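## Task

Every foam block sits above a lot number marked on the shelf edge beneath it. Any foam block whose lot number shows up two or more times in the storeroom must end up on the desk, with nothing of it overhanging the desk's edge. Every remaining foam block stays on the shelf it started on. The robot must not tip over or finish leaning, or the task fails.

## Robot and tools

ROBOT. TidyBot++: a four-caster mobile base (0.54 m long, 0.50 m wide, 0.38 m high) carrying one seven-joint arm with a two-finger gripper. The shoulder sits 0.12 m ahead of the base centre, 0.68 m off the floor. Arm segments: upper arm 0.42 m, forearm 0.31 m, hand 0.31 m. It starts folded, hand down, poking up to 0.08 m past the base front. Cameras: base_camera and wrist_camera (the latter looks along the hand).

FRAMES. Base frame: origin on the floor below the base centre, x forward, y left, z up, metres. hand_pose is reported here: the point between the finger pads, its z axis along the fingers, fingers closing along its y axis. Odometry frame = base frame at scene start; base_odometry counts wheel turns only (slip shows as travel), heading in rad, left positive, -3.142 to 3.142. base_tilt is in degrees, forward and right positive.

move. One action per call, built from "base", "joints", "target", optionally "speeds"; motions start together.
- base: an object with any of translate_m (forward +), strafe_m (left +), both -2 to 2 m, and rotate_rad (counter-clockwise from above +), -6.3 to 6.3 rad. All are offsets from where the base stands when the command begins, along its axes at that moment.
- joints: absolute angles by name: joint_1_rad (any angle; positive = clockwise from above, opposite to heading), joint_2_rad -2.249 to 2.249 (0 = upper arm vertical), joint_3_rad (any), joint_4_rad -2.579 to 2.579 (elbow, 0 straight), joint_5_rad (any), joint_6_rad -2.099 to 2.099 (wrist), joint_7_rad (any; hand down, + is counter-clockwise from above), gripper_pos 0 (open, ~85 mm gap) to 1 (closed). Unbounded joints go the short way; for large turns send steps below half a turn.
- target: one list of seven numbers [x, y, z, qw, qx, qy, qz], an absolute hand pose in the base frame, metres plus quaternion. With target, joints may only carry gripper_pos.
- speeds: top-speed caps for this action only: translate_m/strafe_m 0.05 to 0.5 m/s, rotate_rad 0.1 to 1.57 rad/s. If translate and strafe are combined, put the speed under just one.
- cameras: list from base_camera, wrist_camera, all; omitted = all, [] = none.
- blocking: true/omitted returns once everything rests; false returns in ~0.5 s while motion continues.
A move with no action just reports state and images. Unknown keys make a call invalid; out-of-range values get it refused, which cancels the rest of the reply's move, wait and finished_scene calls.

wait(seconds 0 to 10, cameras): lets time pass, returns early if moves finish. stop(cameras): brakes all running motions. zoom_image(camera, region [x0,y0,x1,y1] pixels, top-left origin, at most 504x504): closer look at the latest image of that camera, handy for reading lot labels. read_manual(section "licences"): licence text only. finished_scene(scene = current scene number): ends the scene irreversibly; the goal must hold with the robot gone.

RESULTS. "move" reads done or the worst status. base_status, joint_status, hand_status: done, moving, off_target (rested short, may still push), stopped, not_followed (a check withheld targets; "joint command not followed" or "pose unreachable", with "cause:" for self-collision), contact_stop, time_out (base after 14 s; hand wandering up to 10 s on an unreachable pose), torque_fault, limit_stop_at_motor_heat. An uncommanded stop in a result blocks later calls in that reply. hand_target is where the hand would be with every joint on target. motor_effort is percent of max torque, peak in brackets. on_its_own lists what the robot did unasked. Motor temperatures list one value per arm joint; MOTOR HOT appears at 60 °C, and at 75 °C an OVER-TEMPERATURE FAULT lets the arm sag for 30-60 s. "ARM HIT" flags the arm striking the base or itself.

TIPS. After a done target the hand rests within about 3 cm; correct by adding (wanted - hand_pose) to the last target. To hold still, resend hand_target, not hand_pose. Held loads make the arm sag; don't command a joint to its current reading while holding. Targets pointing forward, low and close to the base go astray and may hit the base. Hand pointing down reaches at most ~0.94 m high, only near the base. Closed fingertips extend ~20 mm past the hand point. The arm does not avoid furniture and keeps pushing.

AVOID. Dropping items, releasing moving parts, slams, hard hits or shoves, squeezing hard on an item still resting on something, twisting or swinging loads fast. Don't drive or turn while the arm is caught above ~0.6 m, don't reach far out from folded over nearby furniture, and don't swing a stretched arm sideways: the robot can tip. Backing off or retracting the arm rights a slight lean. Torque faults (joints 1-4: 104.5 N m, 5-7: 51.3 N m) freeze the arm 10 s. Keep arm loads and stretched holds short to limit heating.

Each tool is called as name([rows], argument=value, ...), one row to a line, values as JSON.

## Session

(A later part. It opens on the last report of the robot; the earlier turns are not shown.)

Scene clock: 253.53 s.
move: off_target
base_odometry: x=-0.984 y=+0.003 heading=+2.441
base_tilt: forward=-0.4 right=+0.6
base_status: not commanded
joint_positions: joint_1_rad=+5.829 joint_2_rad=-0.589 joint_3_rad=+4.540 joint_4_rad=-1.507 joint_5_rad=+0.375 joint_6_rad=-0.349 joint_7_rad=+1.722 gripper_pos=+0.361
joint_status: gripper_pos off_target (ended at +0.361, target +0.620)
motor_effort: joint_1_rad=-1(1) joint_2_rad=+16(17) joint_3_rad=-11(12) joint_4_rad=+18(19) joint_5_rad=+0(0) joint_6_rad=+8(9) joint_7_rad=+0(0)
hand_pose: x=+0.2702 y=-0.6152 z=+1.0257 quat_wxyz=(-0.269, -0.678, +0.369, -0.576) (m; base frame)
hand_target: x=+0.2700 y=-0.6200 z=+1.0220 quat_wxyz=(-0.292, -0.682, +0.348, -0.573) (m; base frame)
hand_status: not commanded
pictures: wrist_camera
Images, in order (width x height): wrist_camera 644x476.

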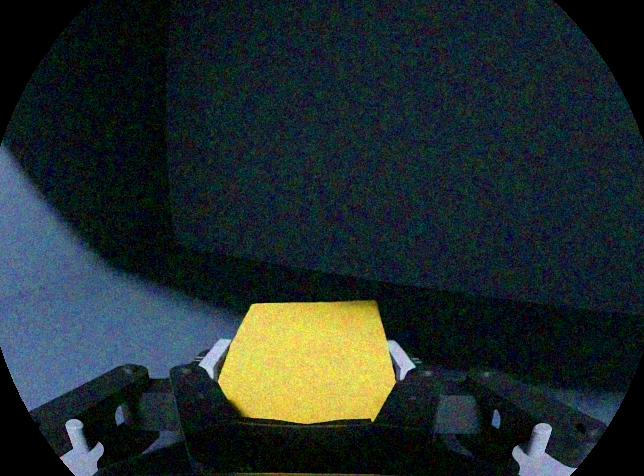

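move(target=[0.27, -0.60, 1.08, 0.292, 0.682, -0.348, 0.573], cameras=[])

move(base={"translate_m":-0.05,"strafe_m":0.25}, cameras=["wrist_camera"])

move(joints={"joint_1_rad":1.0,"joint_2_rad":-0.4,"joint_3_rad":3.15,"joint_4_rad":-1.75,"joint_5_rad":0,"joint_6_rad":-0.35,"joint_7_rad":1.57}, cameras=["wrist_camera"])

move(joints={"joint_1_rad":0,"joint_4_rad":-2.1,"joint_6_rad":0.1}, cameras=["wrist_camera"])

move(base={"strafe_m":-0.12}, joints={"joint_1_rad":-1.57}, cameras=[])

move(joints={"joint_1_rad":-3.1}, cameras=["wrist_camera"])

Scene clock: 255.20 s.
move: done
base_odometry: x=-0.984 y=+0.003 heading=+2.441
base_tilt: forward=-0.3 right=+0.6
base_status: not commanded
joint_positions: joint_1_rad=+5.837 joint_2_rad=-0.561 joint_3_rad=+4.461 joint_4_rad=-1.406 joint_5_rad=+0.375 joint_6_rad=-0.418 joint_7_rad=+1.722 gripper_pos=+0.361
joint_status: not commanded
motor_effort: joint_1_rad=+0(1) joint_2_rad=+15(18) joint_3_rad=-11(13) joint_4_rad=+19(20) joint_5_rad=+0(0) joint_6_rad=+8(9) joint_7_rad=+0(1)
hand_pose: x=+0.2806 y=-0.5998 z=+1.0867 quat_wxyz=(-0.282, -0.670, +0.347, -0.593) (m; base frame)
hand_target: x=+0.2700 y=-0.6000 z=+1.0800 quat_wxyz=(-0.292, -0.682, +0.348, -0.573) (m; base frame)
hand_status: done (0.013 m and 2.9 deg from the pose sent, 0.056 m and 3.7 deg at the start)
pictures: none
No camera images: "cameras" was empty.

Scene clock: 256.93 s.
move: done
base_odometry: x=-1.107 y=-0.220 heading=+2.440
base_tilt: forward=-0.4 right=+0.6
base_status: done
joint_positions: joint_1_rad=+5.842 joint_2_rad=-0.559 joint_3_rad=+4.458 joint_4_rad=-1.406 joint_5_rad=+0.375 joint_6_rad=-0.421 joint_7_rad=+1.722 gripper_pos=+0.361
joint_status: not commanded
motor_effort: joint_1_rad=+0(2) joint_2_rad=+15(18) joint_3_rad=-11(14) joint_4_rad=+19(20) joint_5_rad=+0(0) joint_6_rad=+8(9) joint_7_rad=+0(1)
hand_pose: x=+0.2793 y=-0.5993 z=+1.0868 quat_wxyz=(-0.283, -0.670, +0.347, -0.592) (m; base frame)
hand_target: x=+0.2700 y=-0.6000 z=+1.0800 quat_wxyz=(-0.292, -0.682, +0.348, -0.573) (m; base frame)
hand_status: not commanded
pictures: wrist_camera
Images, in order (width x height): wrist_camera 644x476.

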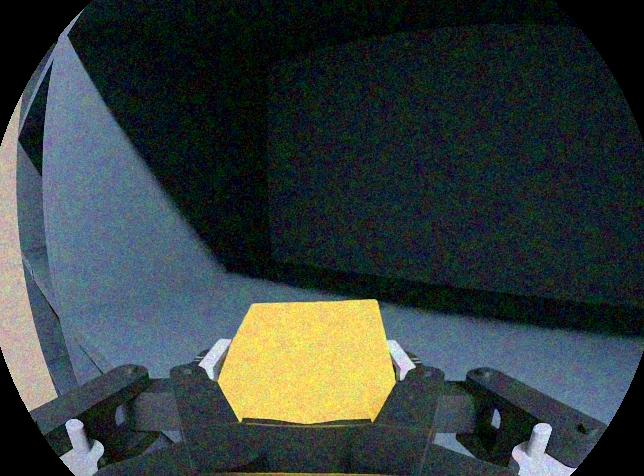

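Scene clock: 259.60 s.
move: done
base_odometry: x=-1.107 y=-0.220 heading=+2.440
base_tilt: forward=-0.4 right=+0.6
base_status: not commanded
joint_positions: joint_1_rad=+7.263 joint_2_rad=-0.419 joint_3_rad=+3.165 joint_4_rad=-1.719 joint_5_rad=+0.071 joint_6_rad=-0.407 joint_7_rad=+1.614 gripper_pos=+0.361
joint_status: all done
motor_effort: joint_1_rad=+0(2) joint_2_rad=-6(16) joint_3_rad=+0(12) joint_4_rad=+22(23) joint_5_rad=+1(2) joint_6_rad=+9(10) joint_7_rad=+0(1)
hand_pose: x=+0.3465 y=-0.3773 z=+1.1079 quat_wxyz=(-0.352, -0.674, +0.337, -0.555) (m; base frame)
hand_target: x=+0.3601 y=-0.3820 z=+1.0981 quat_wxyz=(-0.317, -0.657, +0.364, -0.579) (m; base frame)
hand_status: not commanded
pictures: wrist_camera
Images, in order (width x height): wrist_camera 644x476.

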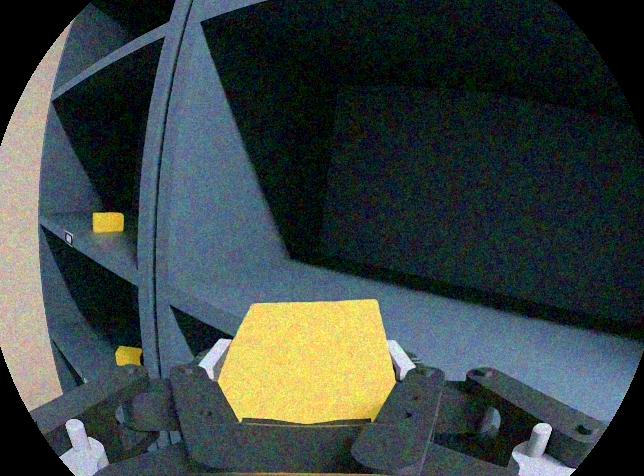

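Scene clock: 261.90 s.
move: done
base_odometry: x=-1.107 y=-0.220 heading=+2.440
base_tilt: forward=-0.3 right=+0.6
base_status: not commanded
joint_positions: joint_1_rad=+6.301 joint_2_rad=-0.418 joint_3_rad=+3.161 joint_4_rad=-2.069 joint_5_rad=+0.069 joint_6_rad=+0.041 joint_7_rad=+1.613 gripper_pos=+0.361
joint_status: all done
motor_effort: joint_1_rad=+0(2) joint_2_rad=-6(9) joint_3_rad=+0(1) joint_4_rad=+23(25) joint_5_rad=+1(1) joint_6_rad=+9(10) joint_7_rad=-1(1)
hand_pose: x=+0.5727 y=-0.0165 z=+1.0290 quat_wxyz=(-0.047, -0.721, -0.026, -0.691) (m; base frame)
hand_target: x=+0.5781 y=-0.0033 z=+1.0198 quat_wxyz=(-0.001, -0.717, +0.004, -0.697) (m; base frame)
hand_status: not commanded
pictures: wrist_camera
Images, in order (width x height): wrist_camera 644x476.

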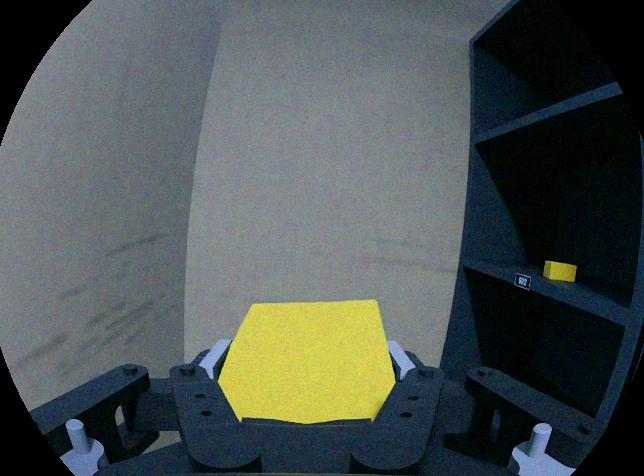

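Scene clock: 264.70 s.
move: done
base_odometry: x=-1.030 y=-0.128 heading=+2.440
base_tilt: forward=-0.3 right=+0.6
base_status: done
joint_positions: joint_1_rad=+4.731 joint_2_rad=-0.413 joint_3_rad=+3.158 joint_4_rad=-2.071 joint_5_rad=+0.069 joint_6_rad=+0.045 joint_7_rad=+1.613 gripper_pos=+0.361
joint_status: all done
motor_effort: joint_1_rad=+0(3) joint_2_rad=-7(9) joint_3_rad=+1(3) joint_4_rad=+23(24) joint_5_rad=+1(1) joint_6_rad=+9(10) joint_7_rad=+0(1)
hand_pose: x=+0.1345 y=+0.4551 z=+1.0270 quat_wxyz=(+0.455, -0.491, -0.529, -0.521) (m; base frame)
hand_target: x=+0.1227 y=+0.4591 z=+1.0198 quat_wxyz=(+0.492, -0.510, -0.504, -0.494) (m; base frame)
hand_status: not commanded
pictures: none
No camera images: "cameras" was empty.

Scene clock: 267.47 s.
move: done
base_odometry: x=-1.030 y=-0.128 heading=+2.440
base_tilt: forward=-0.3 right=+0.6
base_status: not commanded
joint_positions: joint_1_rad=+3.201 joint_2_rad=-0.413 joint_3_rad=+3.157 joint_4_rad=-2.071 joint_5_rad=+0.069 joint_6_rad=+0.045 joint_7_rad=+1.613 gripper_pos=+0.361
joint_status: all done
motor_effort: joint_1_rad=-1(2) joint_2_rad=-7(8) joint_3_rad=+1(1) joint_4_rad=+23(24) joint_5_rad=+1(1) joint_6_rad=+9(10) joint_7_rad=+0(1)
hand_pose: x=-0.3352 y=+0.0336 z=+1.0270 quat_wxyz=(+0.690, +0.012, -0.722, -0.061) (m; base frame)
hand_target: x=-0.3396 y=+0.0224 z=+1.0198 quat_wxyz=(+0.697, -0.019, -0.717, -0.016) (m; base frame)
hand_status: not commanded
pictures: wrist_camera
Images, in order (width x height): wrist_camera 644x476.

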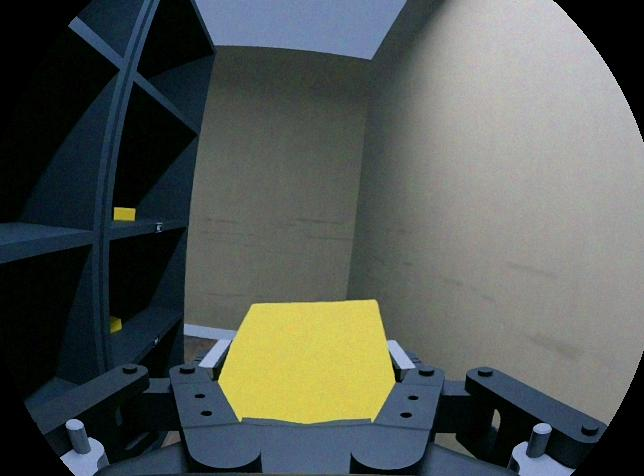

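move(base={"translate_m":-1.2})

Scene clock: 270.93 s.
move: done
base_odometry: x=-0.113 y=-0.903 heading=+2.441
base_tilt: forward=-0.4 right=+0.6
base_status: done
joint_positions: joint_1_rad=+3.201 joint_2_rad=-0.403 joint_3_rad=+3.157 joint_4_rad=-2.072 joint_5_rad=+0.069 joint_6_rad=+0.049 joint_7_rad=+1.613 gripper_pos=+0.361
joint_status: not commanded
motor_effort: joint_1_rad=+0(1) joint_2_rad=-7(11) joint_3_rad=+0(1) joint_4_rad=+23(24) joint_5_rad=+0(1) joint_6_rad=+9(10) joint_7_rad=+0(1)
hand_pose: x=-0.3386 y=+0.0334 z=+1.0225 quat_wxyz=(+0.687, +0.013, -0.724, -0.060) (m; base frame)
hand_target: x=-0.3396 y=+0.0224 z=+1.0198 quat_wxyz=(+0.697, -0.019, -0.717, -0.016) (m; base frame)
hand_status: not commanded
pictures: base_camera, wrist_camera
Images, in order (width x height): base_camera 644x364, wrist_camera 644x476.

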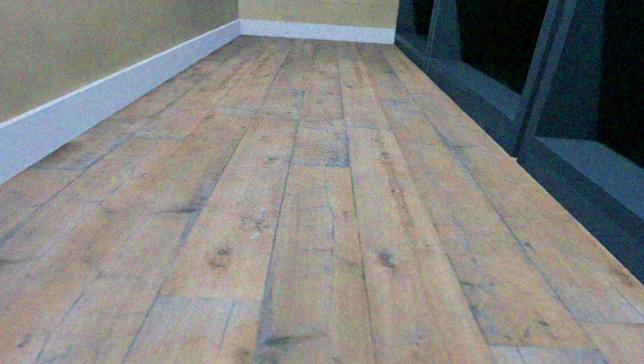

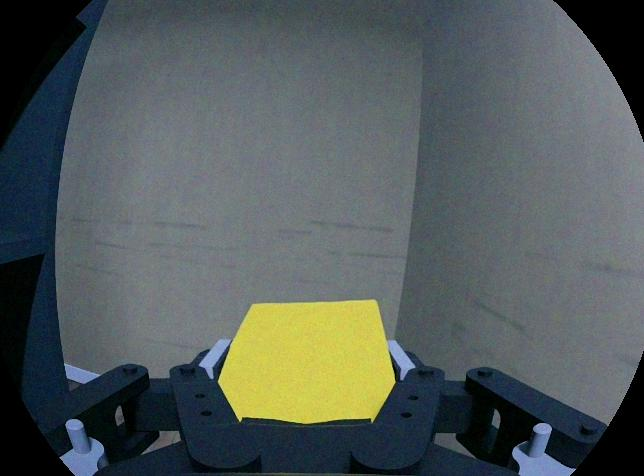

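move(base={"translate_m":-0.8}, cameras=["wrist_camera"])

move(joints={"joint_1_rad":2.3,"joint_6_rad":-0.5}, cameras=["wrist_camera"])

Scene clock: 273.80 s.
move: done
base_odometry: x=+0.499 y=-1.419 heading=+2.441
base_tilt: forward=-0.4 right=+0.6
base_status: done
joint_positions: joint_1_rad=+3.201 joint_2_rad=-0.402 joint_3_rad=+3.157 joint_4_rad=-2.073 joint_5_rad=+0.069 joint_6_rad=+0.050 joint_7_rad=+1.613 gripper_pos=+0.361
joint_status: not commanded
motor_effort: joint_1_rad=-1(1) joint_2_rad=-7(12) joint_3_rad=+0(1) joint_4_rad=+23(24) joint_5_rad=+1(1) joint_6_rad=+9(10) joint_7_rad=+0(1)
hand_pose: x=-0.3389 y=+0.0334 z=+1.0222 quat_wxyz=(+0.687, +0.013, -0.724, -0.060) (m; base frame)
hand_target: x=-0.3396 y=+0.0224 z=+1.0198 quat_wxyz=(+0.697, -0.019, -0.717, -0.016) (m; base frame)
hand_status: not commanded
pictures: wrist_camera
Images, in order (width x height): wrist_camera 644x476.

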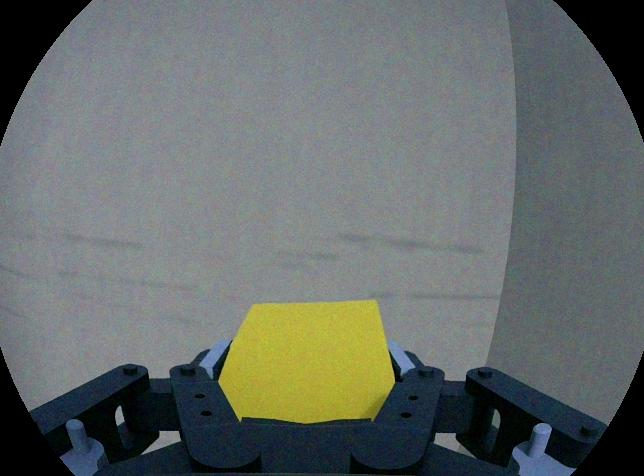

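Scene clock: 276.00 s.
move: done
base_odometry: x=+0.499 y=-1.419 heading=+2.441
base_tilt: forward=-0.4 right=+0.6
base_status: not commanded
joint_positions: joint_1_rad=+2.318 joint_2_rad=-0.402 joint_3_rad=+3.157 joint_4_rad=-2.073 joint_5_rad=+0.068 joint_6_rad=-0.449 joint_7_rad=+1.613 gripper_pos=+0.361
joint_status: all done
motor_effort: joint_1_rad=-1(2) joint_2_rad=-7(8) joint_3_rad=+0(2) joint_4_rad=+21(23) joint_5_rad=+1(1) joint_6_rad=+8(10) joint_7_rad=+0(1)
hand_pose: x=-0.1732 y=-0.2933 z=+0.8756 quat_wxyz=(+0.463, +0.376, -0.787, +0.159) (m; base frame)
hand_target: x=-0.1490 y=-0.2965 z=+0.8457 quat_wxyz=(+0.414, +0.360, -0.815, +0.185) (m; base frame)
hand_status: not commanded
pictures: wrist_camera
Images, in order (width x height): wrist_camera 644x476.

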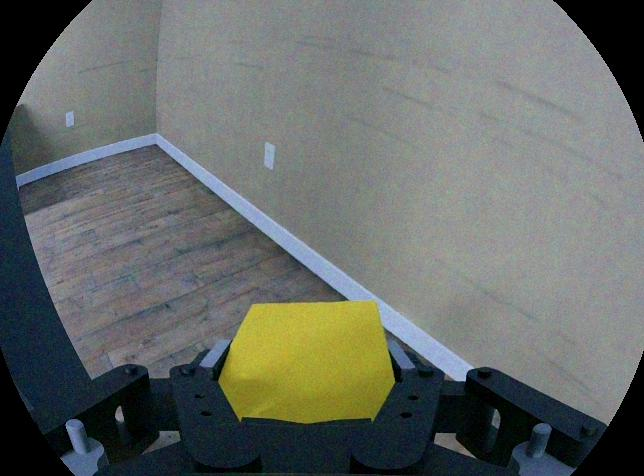

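move(base={"translate_m":-0.44}, cameras=["wrist_camera"])

move(base={"strafe_m":-0.5,"translate_m":-0.03}, cameras=["wrist_camera"])

Scene clock: 278.60 s.
move: done
base_odometry: x=+0.835 y=-1.702 heading=+2.441
base_tilt: forward=-0.4 right=+0.6
base_status: done
joint_positions: joint_1_rad=+2.317 joint_2_rad=-0.400 joint_3_rad=+3.156 joint_4_rad=-2.073 joint_5_rad=+0.067 joint_6_rad=-0.454 joint_7_rad=+1.613 gripper_pos=+0.361
joint_status: not commanded
motor_effort: joint_1_rad=+0(1) joint_2_rad=-6(9) joint_3_rad=+1(2) joint_4_rad=+23(23) joint_5_rad=+1(1) joint_6_rad=+8(9) joint_7_rad=+0(1)
hand_pose: x=-0.1722 y=-0.2936 z=+0.8728 quat_wxyz=(+0.459, +0.378, -0.788, +0.159) (m; base frame)
hand_target: x=-0.1490 y=-0.2965 z=+0.8457 quat_wxyz=(+0.414, +0.360, -0.815, +0.185) (m; base frame)
hand_status: not commanded
pictures: wrist_camera
Images, in order (width x height): wrist_camera 644x476.

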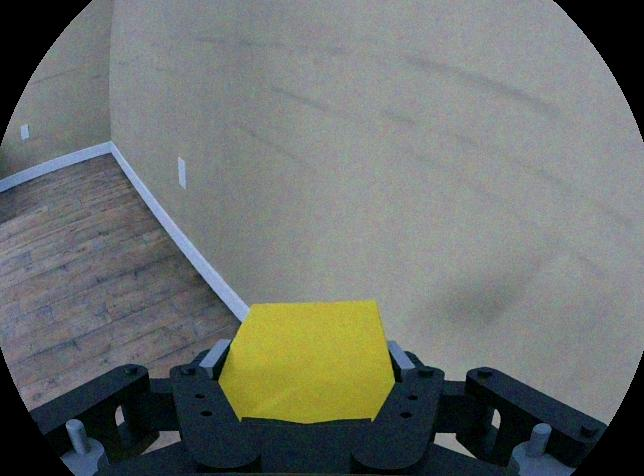

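Scene clock: 280.70 s.
move: done
base_odometry: x=+1.180 y=-1.339 heading=+2.440
base_tilt: forward=-0.4 right=+0.6
base_status: done
joint_positions: joint_1_rad=+2.315 joint_2_rad=-0.397 joint_3_rad=+3.154 joint_4_rad=-2.074 joint_5_rad=+0.066 joint_6_rad=-0.457 joint_7_rad=+1.613 gripper_pos=+0.361
joint_status: not commanded
motor_effort: joint_1_rad=-1(1) joint_2_rad=-6(10) joint_3_rad=+0(2) joint_4_rad=+22(23) joint_5_rad=+1(1) joint_6_rad=+8(8) joint_7_rad=+0(1)
hand_pose: x=-0.1708 y=-0.2947 z=+0.8705 quat_wxyz=(+0.456, +0.380, -0.789, +0.159) (m; base frame)
hand_target: x=-0.1490 y=-0.2965 z=+0.8457 quat_wxyz=(+0.414, +0.360, -0.815, +0.185) (m; base frame)
hand_status: not commanded
pictures: wrist_camera
Images, in order (width x height): wrist_camera 644x476.

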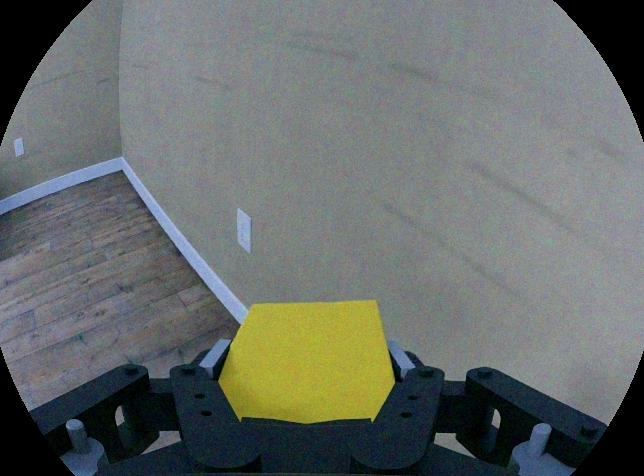

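move(base={"strafe_m":-0.6,"translate_m":-0.01}, cameras=[])

move(base={"strafe_m":-0.55}, cameras=["wrist_camera"])

move(joints={"joint_1_rad":0.8,"joint_6_rad":-0.3})

Scene clock: 283.17 s.
move: done
base_odometry: x=+1.575 y=-0.887 heading=+2.440
base_tilt: forward=-0.3 right=+0.6
base_status: done
joint_positions: joint_1_rad=+2.314 joint_2_rad=-0.396 joint_3_rad=+3.153 joint_4_rad=-2.074 joint_5_rad=+0.066 joint_6_rad=-0.458 joint_7_rad=+1.613 gripper_pos=+0.361
joint_status: not commanded
motor_effort: joint_1_rad=-1(1) joint_2_rad=-6(11) joint_3_rad=+0(2) joint_4_rad=+22(23) joint_5_rad=+1(1) joint_6_rad=+8(8) joint_7_rad=+0(1)
hand_pose: x=-0.1701 y=-0.2955 z=+0.8700 quat_wxyz=(+0.455, +0.381, -0.789, +0.159) (m; base frame)
hand_target: x=-0.1490 y=-0.2965 z=+0.8457 quat_wxyz=(+0.414, +0.360, -0.815, +0.185) (m; base frame)
hand_status: not commanded
pictures: none
No camera images: "cameras" was empty.

Scene clock: 285.40 s.
move: done
base_odometry: x=+1.931 y=-0.467 heading=+2.439
base_tilt: forward=-0.4 right=+0.6
base_status: done
joint_positions: joint_1_rad=+2.314 joint_2_rad=-0.396 joint_3_rad=+3.152 joint_4_rad=-2.074 joint_5_rad=+0.065 joint_6_rad=-0.458 joint_7_rad=+1.613 gripper_pos=+0.361
joint_status: not commanded
motor_effort: joint_1_rad=-1(1) joint_2_rad=-6(11) joint_3_rad=+1(2) joint_4_rad=+22(23) joint_5_rad=+1(1) joint_6_rad=+8(9) joint_7_rad=+0(1)
hand_pose: x=-0.1694 y=-0.2959 z=+0.8699 quat_wxyz=(+0.455, +0.381, -0.789, +0.159) (m; base frame)
hand_target: x=-0.1490 y=-0.2965 z=+0.8457 quat_wxyz=(+0.414, +0.360, -0.815, +0.185) (m; base frame)
hand_status: not commanded
pictures: wrist_camera
Images, in order (width x height): wrist_camera 644x476.

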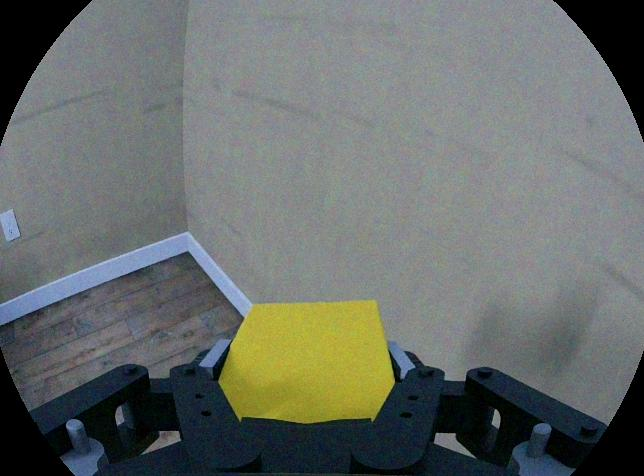

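Scene clock: 288.13 s.
move: done
base_odometry: x=+1.931 y=-0.467 heading=+2.439
base_tilt: forward=-0.4 right=+0.6
base_status: not commanded
joint_positions: joint_1_rad=+0.818 joint_2_rad=-0.396 joint_3_rad=+3.152 joint_4_rad=-2.074 joint_5_rad=+0.065 joint_6_rad=-0.358 joint_7_rad=+1.613 gripper_pos=+0.361
joint_status: all done
motor_effort: joint_1_rad=+0(2) joint_2_rad=-7(8) joint_3_rad=+0(1) joint_4_rad=+22(23) joint_5_rad=+1(1) joint_6_rad=+8(9) joint_7_rad=+0(1)
hand_pose: x=+0.4040 y=-0.3201 z=+0.8971 quat_wxyz=(+0.243, +0.793, -0.308, +0.466) (m; base frame)
hand_target: x=+0.4174 y=-0.3111 z=+0.8994 quat_wxyz=(+0.211, +0.773, -0.332, +0.497) (m; base frame)
hand_status: not commanded
pictures: base_camera, wrist_camera
Images, in order (width x height): base_camera 644x364, wrist_camera 644x476.

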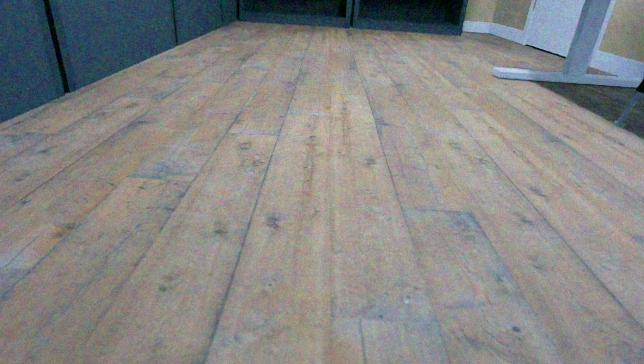

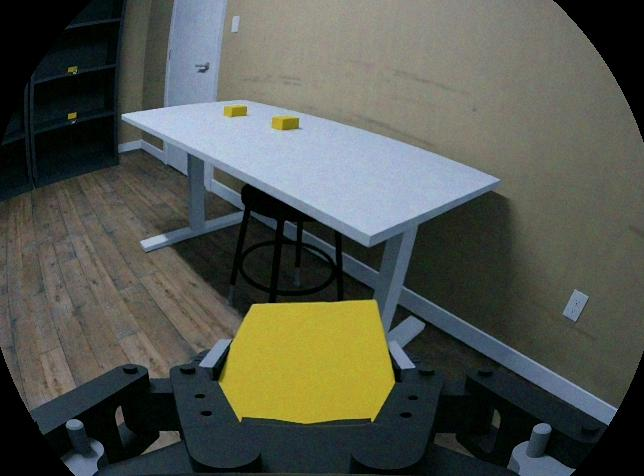

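move(base={"translate_m":0.82}, joints={"joint_1_rad":0,"joint_6_rad":-0.1}, cameras=[])

move(base={"rotate_rad":-1.571})

Scene clock: 291.13 s.
move: done
base_odometry: x=+1.305 y=+0.063 heading=+2.438
base_tilt: forward=-0.3 right=+0.6
base_status: done
joint_positions: joint_1_rad=+0.018 joint_2_rad=-0.398 joint_3_rad=+3.152 joint_4_rad=-2.075 joint_5_rad=+0.065 joint_6_rad=-0.156 joint_7_rad=+1.613 gripper_pos=+0.361
joint_status: all done
motor_effort: joint_1_rad=+0(2) joint_2_rad=-7(11) joint_3_rad=+0(2) joint_4_rad=+23(23) joint_5_rad=+1(1) joint_6_rad=+9(9) joint_7_rad=-1(1)
hand_pose: x=+0.5691 y=-0.0153 z=+0.9561 quat_wxyz=(+0.043, +0.793, +0.027, +0.607) (m; base frame)
hand_target: x=+0.5701 y=-0.0030 z=+0.9582 quat_wxyz=(+0.001, +0.783, -0.004, +0.622) (m; base frame)
hand_status: not commanded
pictures: none
No camera images: "cameras" was empty.

Scene clock: 293.43 s.
move: done
base_odometry: x=+1.305 y=+0.063 heading=+0.868
base_tilt: forward=-0.3 right=+0.6
base_status: done
joint_positions: joint_1_rad=+0.013 joint_2_rad=-0.398 joint_3_rad=+3.153 joint_4_rad=-2.075 joint_5_rad=+0.065 joint_6_rad=-0.155 joint_7_rad=+1.613 gripper_pos=+0.361
joint_status: not commanded
motor_effort: joint_1_rad=+0(2) joint_2_rad=-8(9) joint_3_rad=+0(2) joint_4_rad=+23(23) joint_5_rad=+1(1) joint_6_rad=+8(10) joint_7_rad=+0(1)
hand_pose: x=+0.5692 y=-0.0138 z=+0.9564 quat_wxyz=(+0.042, +0.792, +0.028, +0.608) (m; base frame)
hand_target: x=+0.5701 y=-0.0030 z=+0.9582 quat_wxyz=(+0.001, +0.783, -0.004, +0.622) (m; base frame)
hand_status: not commanded
pictures: base_camera, wrist_camera
Images, in order (width x height): base_camera 644x364, wrist_camera 644x476.

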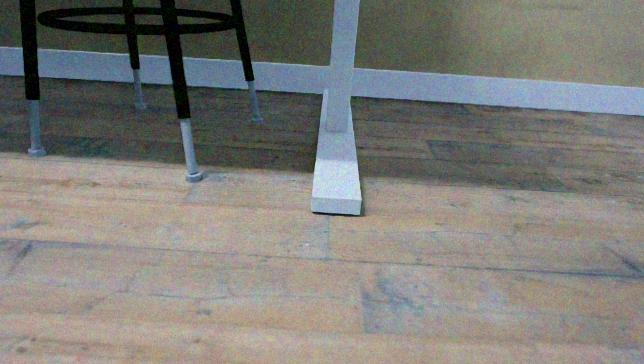

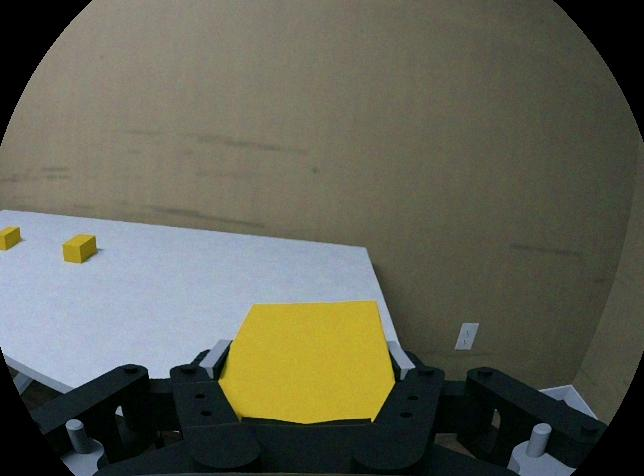

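move(base={"strafe_m":0.25,"translate_m":0.12})

move(target=[0.74, 0.0, 0.84, 0, 0.793, 0, 0.609], cameras=["wrist_camera"])

Scene clock: 295.50 s.
move: done
base_odometry: x=+1.192 y=+0.316 heading=+0.867
base_tilt: forward=-0.3 right=+0.6
base_status: done
joint_positions: joint_1_rad=+0.013 joint_2_rad=-0.398 joint_3_rad=+3.151 joint_4_rad=-2.075 joint_5_rad=+0.065 joint_6_rad=-0.154 joint_7_rad=+1.613 gripper_pos=+0.361
joint_status: not commanded
motor_effort: joint_1_rad=+0(2) joint_2_rad=-7(9) joint_3_rad=+0(3) joint_4_rad=+23(23) joint_5_rad=+1(1) joint_6_rad=+9(9) joint_7_rad=+0(1)
hand_pose: x=+0.5692 y=-0.0125 z=+0.9567 quat_wxyz=(+0.041, +0.792, +0.029, +0.608) (m; base frame)
hand_target: x=+0.5701 y=-0.0030 z=+0.9582 quat_wxyz=(+0.001, +0.783, -0.004, +0.622) (m; base frame)
hand_status: not commanded
pictures: base_camera, wrist_camera
Images, in order (width x height): base_camera 644x364, wrist_camera 644x476.

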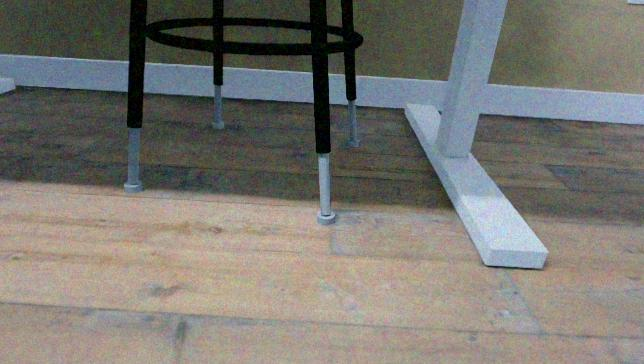

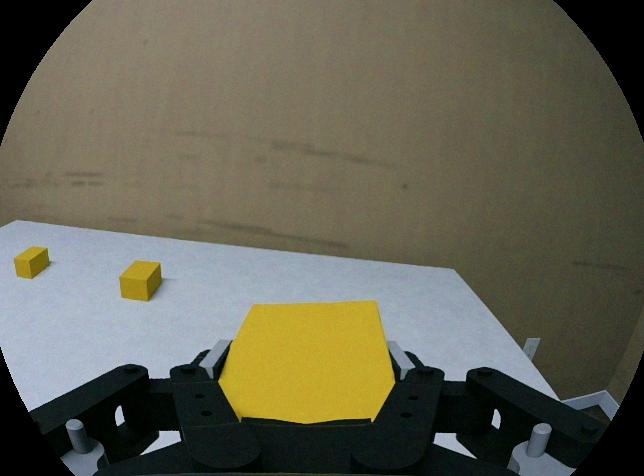

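Scene clock: 297.53 s.
move: done
base_odometry: x=+1.192 y=+0.316 heading=+0.867
base_tilt: forward=-0.3 right=+0.6
base_status: not commanded
joint_positions: joint_1_rad=+0.013 joint_2_rad=+0.127 joint_3_rad=+3.151 joint_4_rad=-2.044 joint_5_rad=+0.065 joint_6_rad=+0.282 joint_7_rad=+1.598 gripper_pos=+0.361
joint_status: not commanded
motor_effort: joint_1_rad=-1(1) joint_2_rad=-23(25) joint_3_rad=+0(1) joint_4_rad=+19(23) joint_5_rad=+0(1) joint_6_rad=+8(9) joint_7_rad=+0(1)
hand_pose: x=+0.7274 y=-0.0064 z=+0.8244 quat_wxyz=(+0.026, +0.810, +0.033, +0.586) (m; base frame)
hand_target: x=+0.7400 y=+0.0000 z=+0.8400 quat_wxyz=(+0.000, +0.793, +0.000, +0.609) (m; base frame)
hand_status: done (0.021 m and 5.8 deg from the pose sent, 0.207 m and 5.8 deg at the start)
pictures: wrist_camera
Images, in order (width x height): wrist_camera 644x476.

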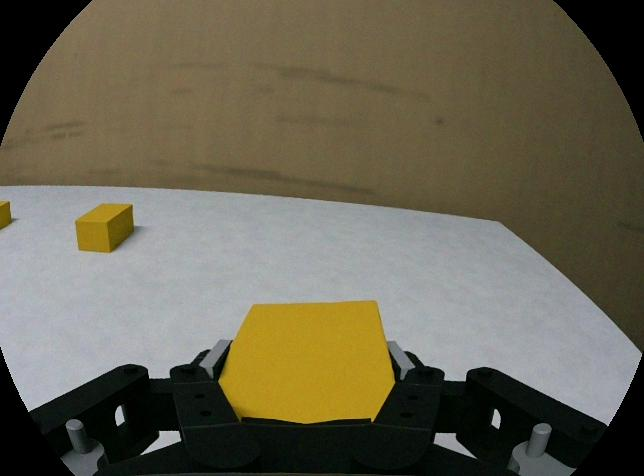

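move(target=[0.74, 0.0, 0.79, 0, 0.793, 0, 0.609], cameras=[])

move(target=[0.74, 0.0, 0.77, 0, 0.793, 0, 0.609], cameras=[])

move(target=[0.74, 0.0, 0.757, 0, 0.793, 0, 0.609], cameras=["wrist_camera"])

Scene clock: 298.93 s.
move: done
base_odometry: x=+1.192 y=+0.316 heading=+0.867
base_tilt: forward=-0.3 right=+0.6
base_status: not commanded
joint_positions: joint_1_rad=+0.013 joint_2_rad=+0.216 joint_3_rad=+3.151 joint_4_rad=-2.098 joint_5_rad=+0.065 joint_6_rad=+0.463 joint_7_rad=+1.598 gripper_pos=+0.361
joint_status: not commanded
motor_effort: joint_1_rad=+0(1) joint_2_rad=-25(28) joint_3_rad=+0(0) joint_4_rad=+18(20) joint_5_rad=+0(1) joint_6_rad=+8(10) joint_7_rad=+0(1)
hand_pose: x=+0.7398 y=-0.0031 z=+0.7939 quat_wxyz=(+0.022, +0.798, +0.035, +0.601) (m; base frame)
hand_target: x=+0.7400 y=+0.0000 z=+0.7900 quat_wxyz=(+0.000, +0.793, +0.000, +0.609) (m; base frame)
hand_status: done (0.005 m and 4.8 deg from the pose sent, 0.037 m and 5.8 deg at the start)
pictures: none
No camera images: "cameras" was empty.

Scene clock: 299.93 s.
move: done
base_odometry: x=+1.192 y=+0.316 heading=+0.867
base_tilt: forward=-0.3 right=+0.6
base_status: not commanded
joint_positions: joint_1_rad=+0.012 joint_2_rad=+0.252 joint_3_rad=+3.151 joint_4_rad=-2.126 joint_5_rad=+0.065 joint_6_rad=+0.541 joint_7_rad=+1.598 gripper_pos=+0.361
joint_status: not commanded
motor_effort: joint_1_rad=+0(1) joint_2_rad=-26(28) joint_3_rad=+0(0) joint_4_rad=+17(18) joint_5_rad=+0(1) joint_6_rad=+9(9) joint_7_rad=-1(1)
hand_pose: x=+0.7417 y=-0.0012 z=+0.7804 quat_wxyz=(+0.019, +0.794, +0.035, +0.607) (m; base frame)
hand_target: x=+0.7400 y=+0.0000 z=+0.7700 quat_wxyz=(+0.000, +0.793, +0.000, +0.609) (m; base frame)
hand_status: done (0.011 m and 4.6 deg from the pose sent, 0.024 m and 4.8 deg at the start)
pictures: none
No camera images: "cameras" was empty.

Scene clock: 300.63 s.
move: done
base_odometry: x=+1.192 y=+0.316 heading=+0.867
base_tilt: forward=-0.3 right=+0.6
base_status: not commanded
joint_positions: joint_1_rad=+0.012 joint_2_rad=+0.278 joint_3_rad=+3.151 joint_4_rad=-2.144 joint_5_rad=+0.065 joint_6_rad=+0.590 joint_7_rad=+1.598 gripper_pos=+0.361
joint_status: not commanded
motor_effort: joint_1_rad=-1(1) joint_2_rad=-26(28) joint_3_rad=+0(0) joint_4_rad=+16(18) joint_5_rad=+0(1) joint_6_rad=+9(10) joint_7_rad=+0(1)
hand_pose: x=+0.7425 y=-0.0003 z=+0.7693 quat_wxyz=(+0.018, +0.793, +0.036, +0.608) (m; base frame)
hand_target: x=+0.7400 y=+0.0000 z=+0.7570 quat_wxyz=(+0.000, +0.793, +0.000, +0.609) (m; base frame)
hand_status: done (0.013 m and 4.6 deg from the pose sent, 0.024 m and 4.6 deg at the start)
pictures: wrist_camera
Images, in order (width x height): wrist_camera 644x476.

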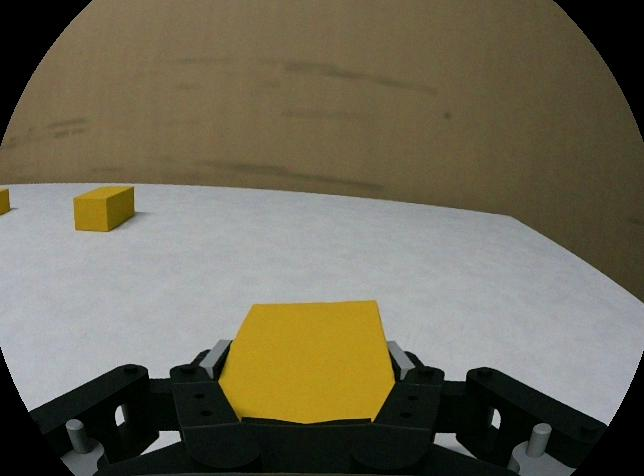

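Near contact; step down until it stalls.

move(target=[0.74, 0.0, 0.746, 0, 0.793, 0, 0.609], cameras=[])

move(target=[0.74, 0.0, 0.736, 0, 0.793, 0, 0.609], cameras=["wrist_camera"])

Scene clock: 301.47 s.
move: done
base_odometry: x=+1.192 y=+0.316 heading=+0.867
base_tilt: forward=-0.3 right=+0.6
base_status: not commanded
joint_positions: joint_1_rad=+0.012 joint_2_rad=+0.296 joint_3_rad=+3.151 joint_4_rad=-2.156 joint_5_rad=+0.065 joint_6_rad=+0.636 joint_7_rad=+1.598 gripper_pos=+0.361
joint_status: not commanded
motor_effort: joint_1_rad=-1(2) joint_2_rad=-25(27) joint_3_rad=-1(1) joint_4_rad=+16(17) joint_5_rad=+1(1) joint_6_rad=+8(9) joint_7_rad=+0(0)
hand_pose: x=+0.7436 y=+0.0006 z=+0.7654 quat_wxyz=(+0.017, +0.788, +0.036, +0.614) (m; base frame)
hand_target: x=+0.7400 y=+0.0000 z=+0.7460 quat_wxyz=(+0.000, +0.793, +0.000, +0.609) (m; base frame)
hand_status: done (0.020 m and 4.6 deg from the pose sent, 0.023 m and 4.6 deg at the start)
pictures: none
No camera images: "cameras" was empty.

Scene clock: 302.10 s.
move: off_target
base_odometry: x=+1.192 y=+0.316 heading=+0.867
base_tilt: forward=-0.3 right=+0.6
base_status: not commanded
joint_positions: joint_1_rad=+0.011 joint_2_rad=+0.310 joint_3_rad=+3.151 joint_4_rad=-2.167 joint_5_rad=+0.065 joint_6_rad=+0.677 joint_7_rad=+1.598 gripper_pos=+0.361
joint_status: not commanded
motor_effort: joint_1_rad=-1(2) joint_2_rad=-23(26) joint_3_rad=-1(1) joint_4_rad=+15(16) joint_5_rad=+1(1) joint_6_rad=+7(9) joint_7_rad=+0(1)
hand_pose: x=+0.7444 y=+0.0014 z=+0.7642 quat_wxyz=(+0.016, +0.783, +0.036, +0.621) (m; base frame)
hand_target: x=+0.7400 y=+0.0000 z=+0.7360 quat_wxyz=(+0.000, +0.793, +0.000, +0.609) (m; base frame)
hand_status: off_target (0.029 m and 4.9 deg from the pose sent, 0.030 m and 4.6 deg at the start)
pictures: wrist_camera
Images, in order (width x height): wrist_camera 644x476.

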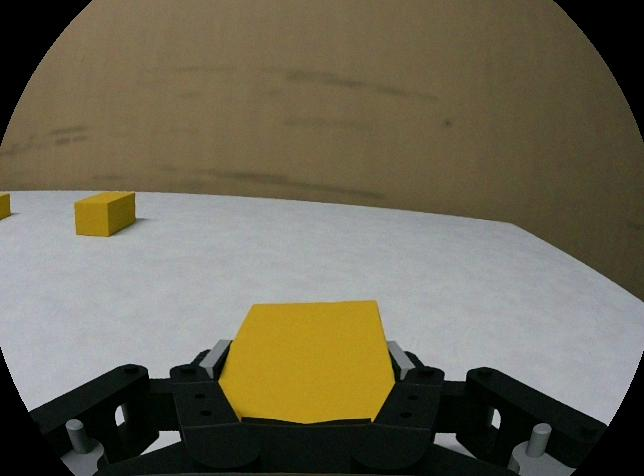

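move(target=[0.74, 0.0, 0.748, 0, 0.793, 0, 0.609], cameras=[])

move(joints={"gripper_pos":0}, cameras=[])

move(base={"translate_m":-0.25}, speeds={"translate_m":0.3}, cameras=["wrist_camera"])

Scene clock: 302.97 s.
move: done
base_odometry: x=+1.192 y=+0.316 heading=+0.867
base_tilt: forward=-0.3 right=+0.6
base_status: not commanded
joint_positions: joint_1_rad=+0.011 joint_2_rad=+0.308 joint_3_rad=+3.151 joint_4_rad=-2.167 joint_5_rad=+0.065 joint_6_rad=+0.674 joint_7_rad=+1.598 gripper_pos=+0.361
joint_status: not commanded
motor_effort: joint_1_rad=-1(2) joint_2_rad=-25(26) joint_3_rad=-1(1) joint_4_rad=+14(15) joint_5_rad=+1(1) joint_6_rad=+8(8) joint_7_rad=+0(1)
hand_pose: x=+0.7440 y=+0.0015 z=+0.7646 quat_wxyz=(+0.016, +0.783, +0.036, +0.621) (m; base frame)
hand_target: x=+0.7400 y=+0.0000 z=+0.7480 quat_wxyz=(+0.000, +0.793, +0.000, +0.609) (m; base frame)
hand_status: done (0.017 m and 4.9 deg from the pose sent, 0.017 m and 4.9 deg at the start)
pictures: none
No camera images: "cameras" was empty.

Scene clock: 303.87 s.
move: done
base_odometry: x=+1.192 y=+0.316 heading=+0.867
base_tilt: forward=-0.3 right=+0.6
base_status: not commanded
joint_positions: joint_1_rad=+0.010 joint_2_rad=+0.308 joint_3_rad=+3.151 joint_4_rad=-2.167 joint_5_rad=+0.065 joint_6_rad=+0.674 joint_7_rad=+1.598 gripper_pos=+0.000
joint_status: all done
motor_effort: joint_1_rad=+0(2) joint_2_rad=-26(27) joint_3_rad=+0(1) joint_4_rad=+16(16) joint_5_rad=+0(1) joint_6_rad=+8(9) joint_7_rad=+0(0)
hand_pose: x=+0.7439 y=+0.0024 z=+0.7645 quat_wxyz=(+0.015, +0.783, +0.037, +0.621) (m; base frame)
hand_target: x=+0.7400 y=+0.0000 z=+0.7480 quat_wxyz=(+0.000, +0.793, +0.000, +0.609) (m; base frame)
hand_status: not commanded
pictures: none
No camera images: "cameras" was empty.

Scene clock: 305.53 s.
move: done
base_odometry: x=+1.030 y=+0.126 heading=+0.867
base_tilt: forward=-0.3 right=+0.6
base_status: done
joint_positions: joint_1_rad=+0.009 joint_2_rad=+0.308 joint_3_rad=+3.151 joint_4_rad=-2.167 joint_5_rad=+0.065 joint_6_rad=+0.674 joint_7_rad=+1.598 gripper_pos=+0.000
joint_status: not commanded
motor_effort: joint_1_rad=+0(1) joint_2_rad=-27(30) joint_3_rad=+0(1) joint_4_rad=+16(17) joint_5_rad=+1(1) joint_6_rad=+9(9) joint_7_rad=+0(1)
hand_pose: x=+0.7439 y=+0.0030 z=+0.7639 quat_wxyz=(+0.015, +0.783, +0.037, +0.620) (m; base frame)
hand_target: x=+0.7400 y=+0.0000 z=+0.7480 quat_wxyz=(+0.000, +0.793, +0.000, +0.609) (m; base frame)
hand_status: not commanded
pictures: wrist_camera
Images, in order (width x height): wrist_camera 644x476.

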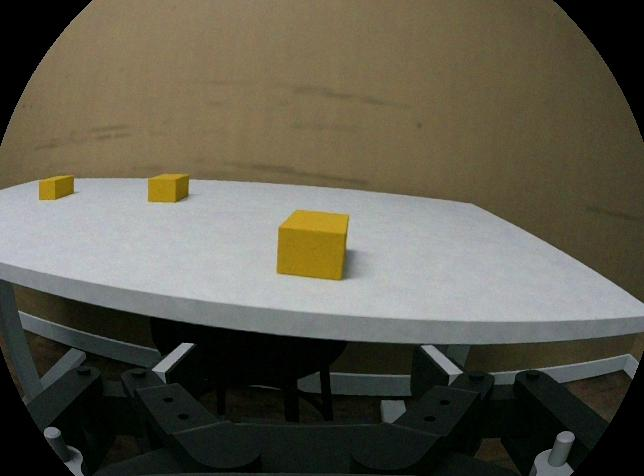

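finished_scene(scene=2)

The scene is finished: the task was done.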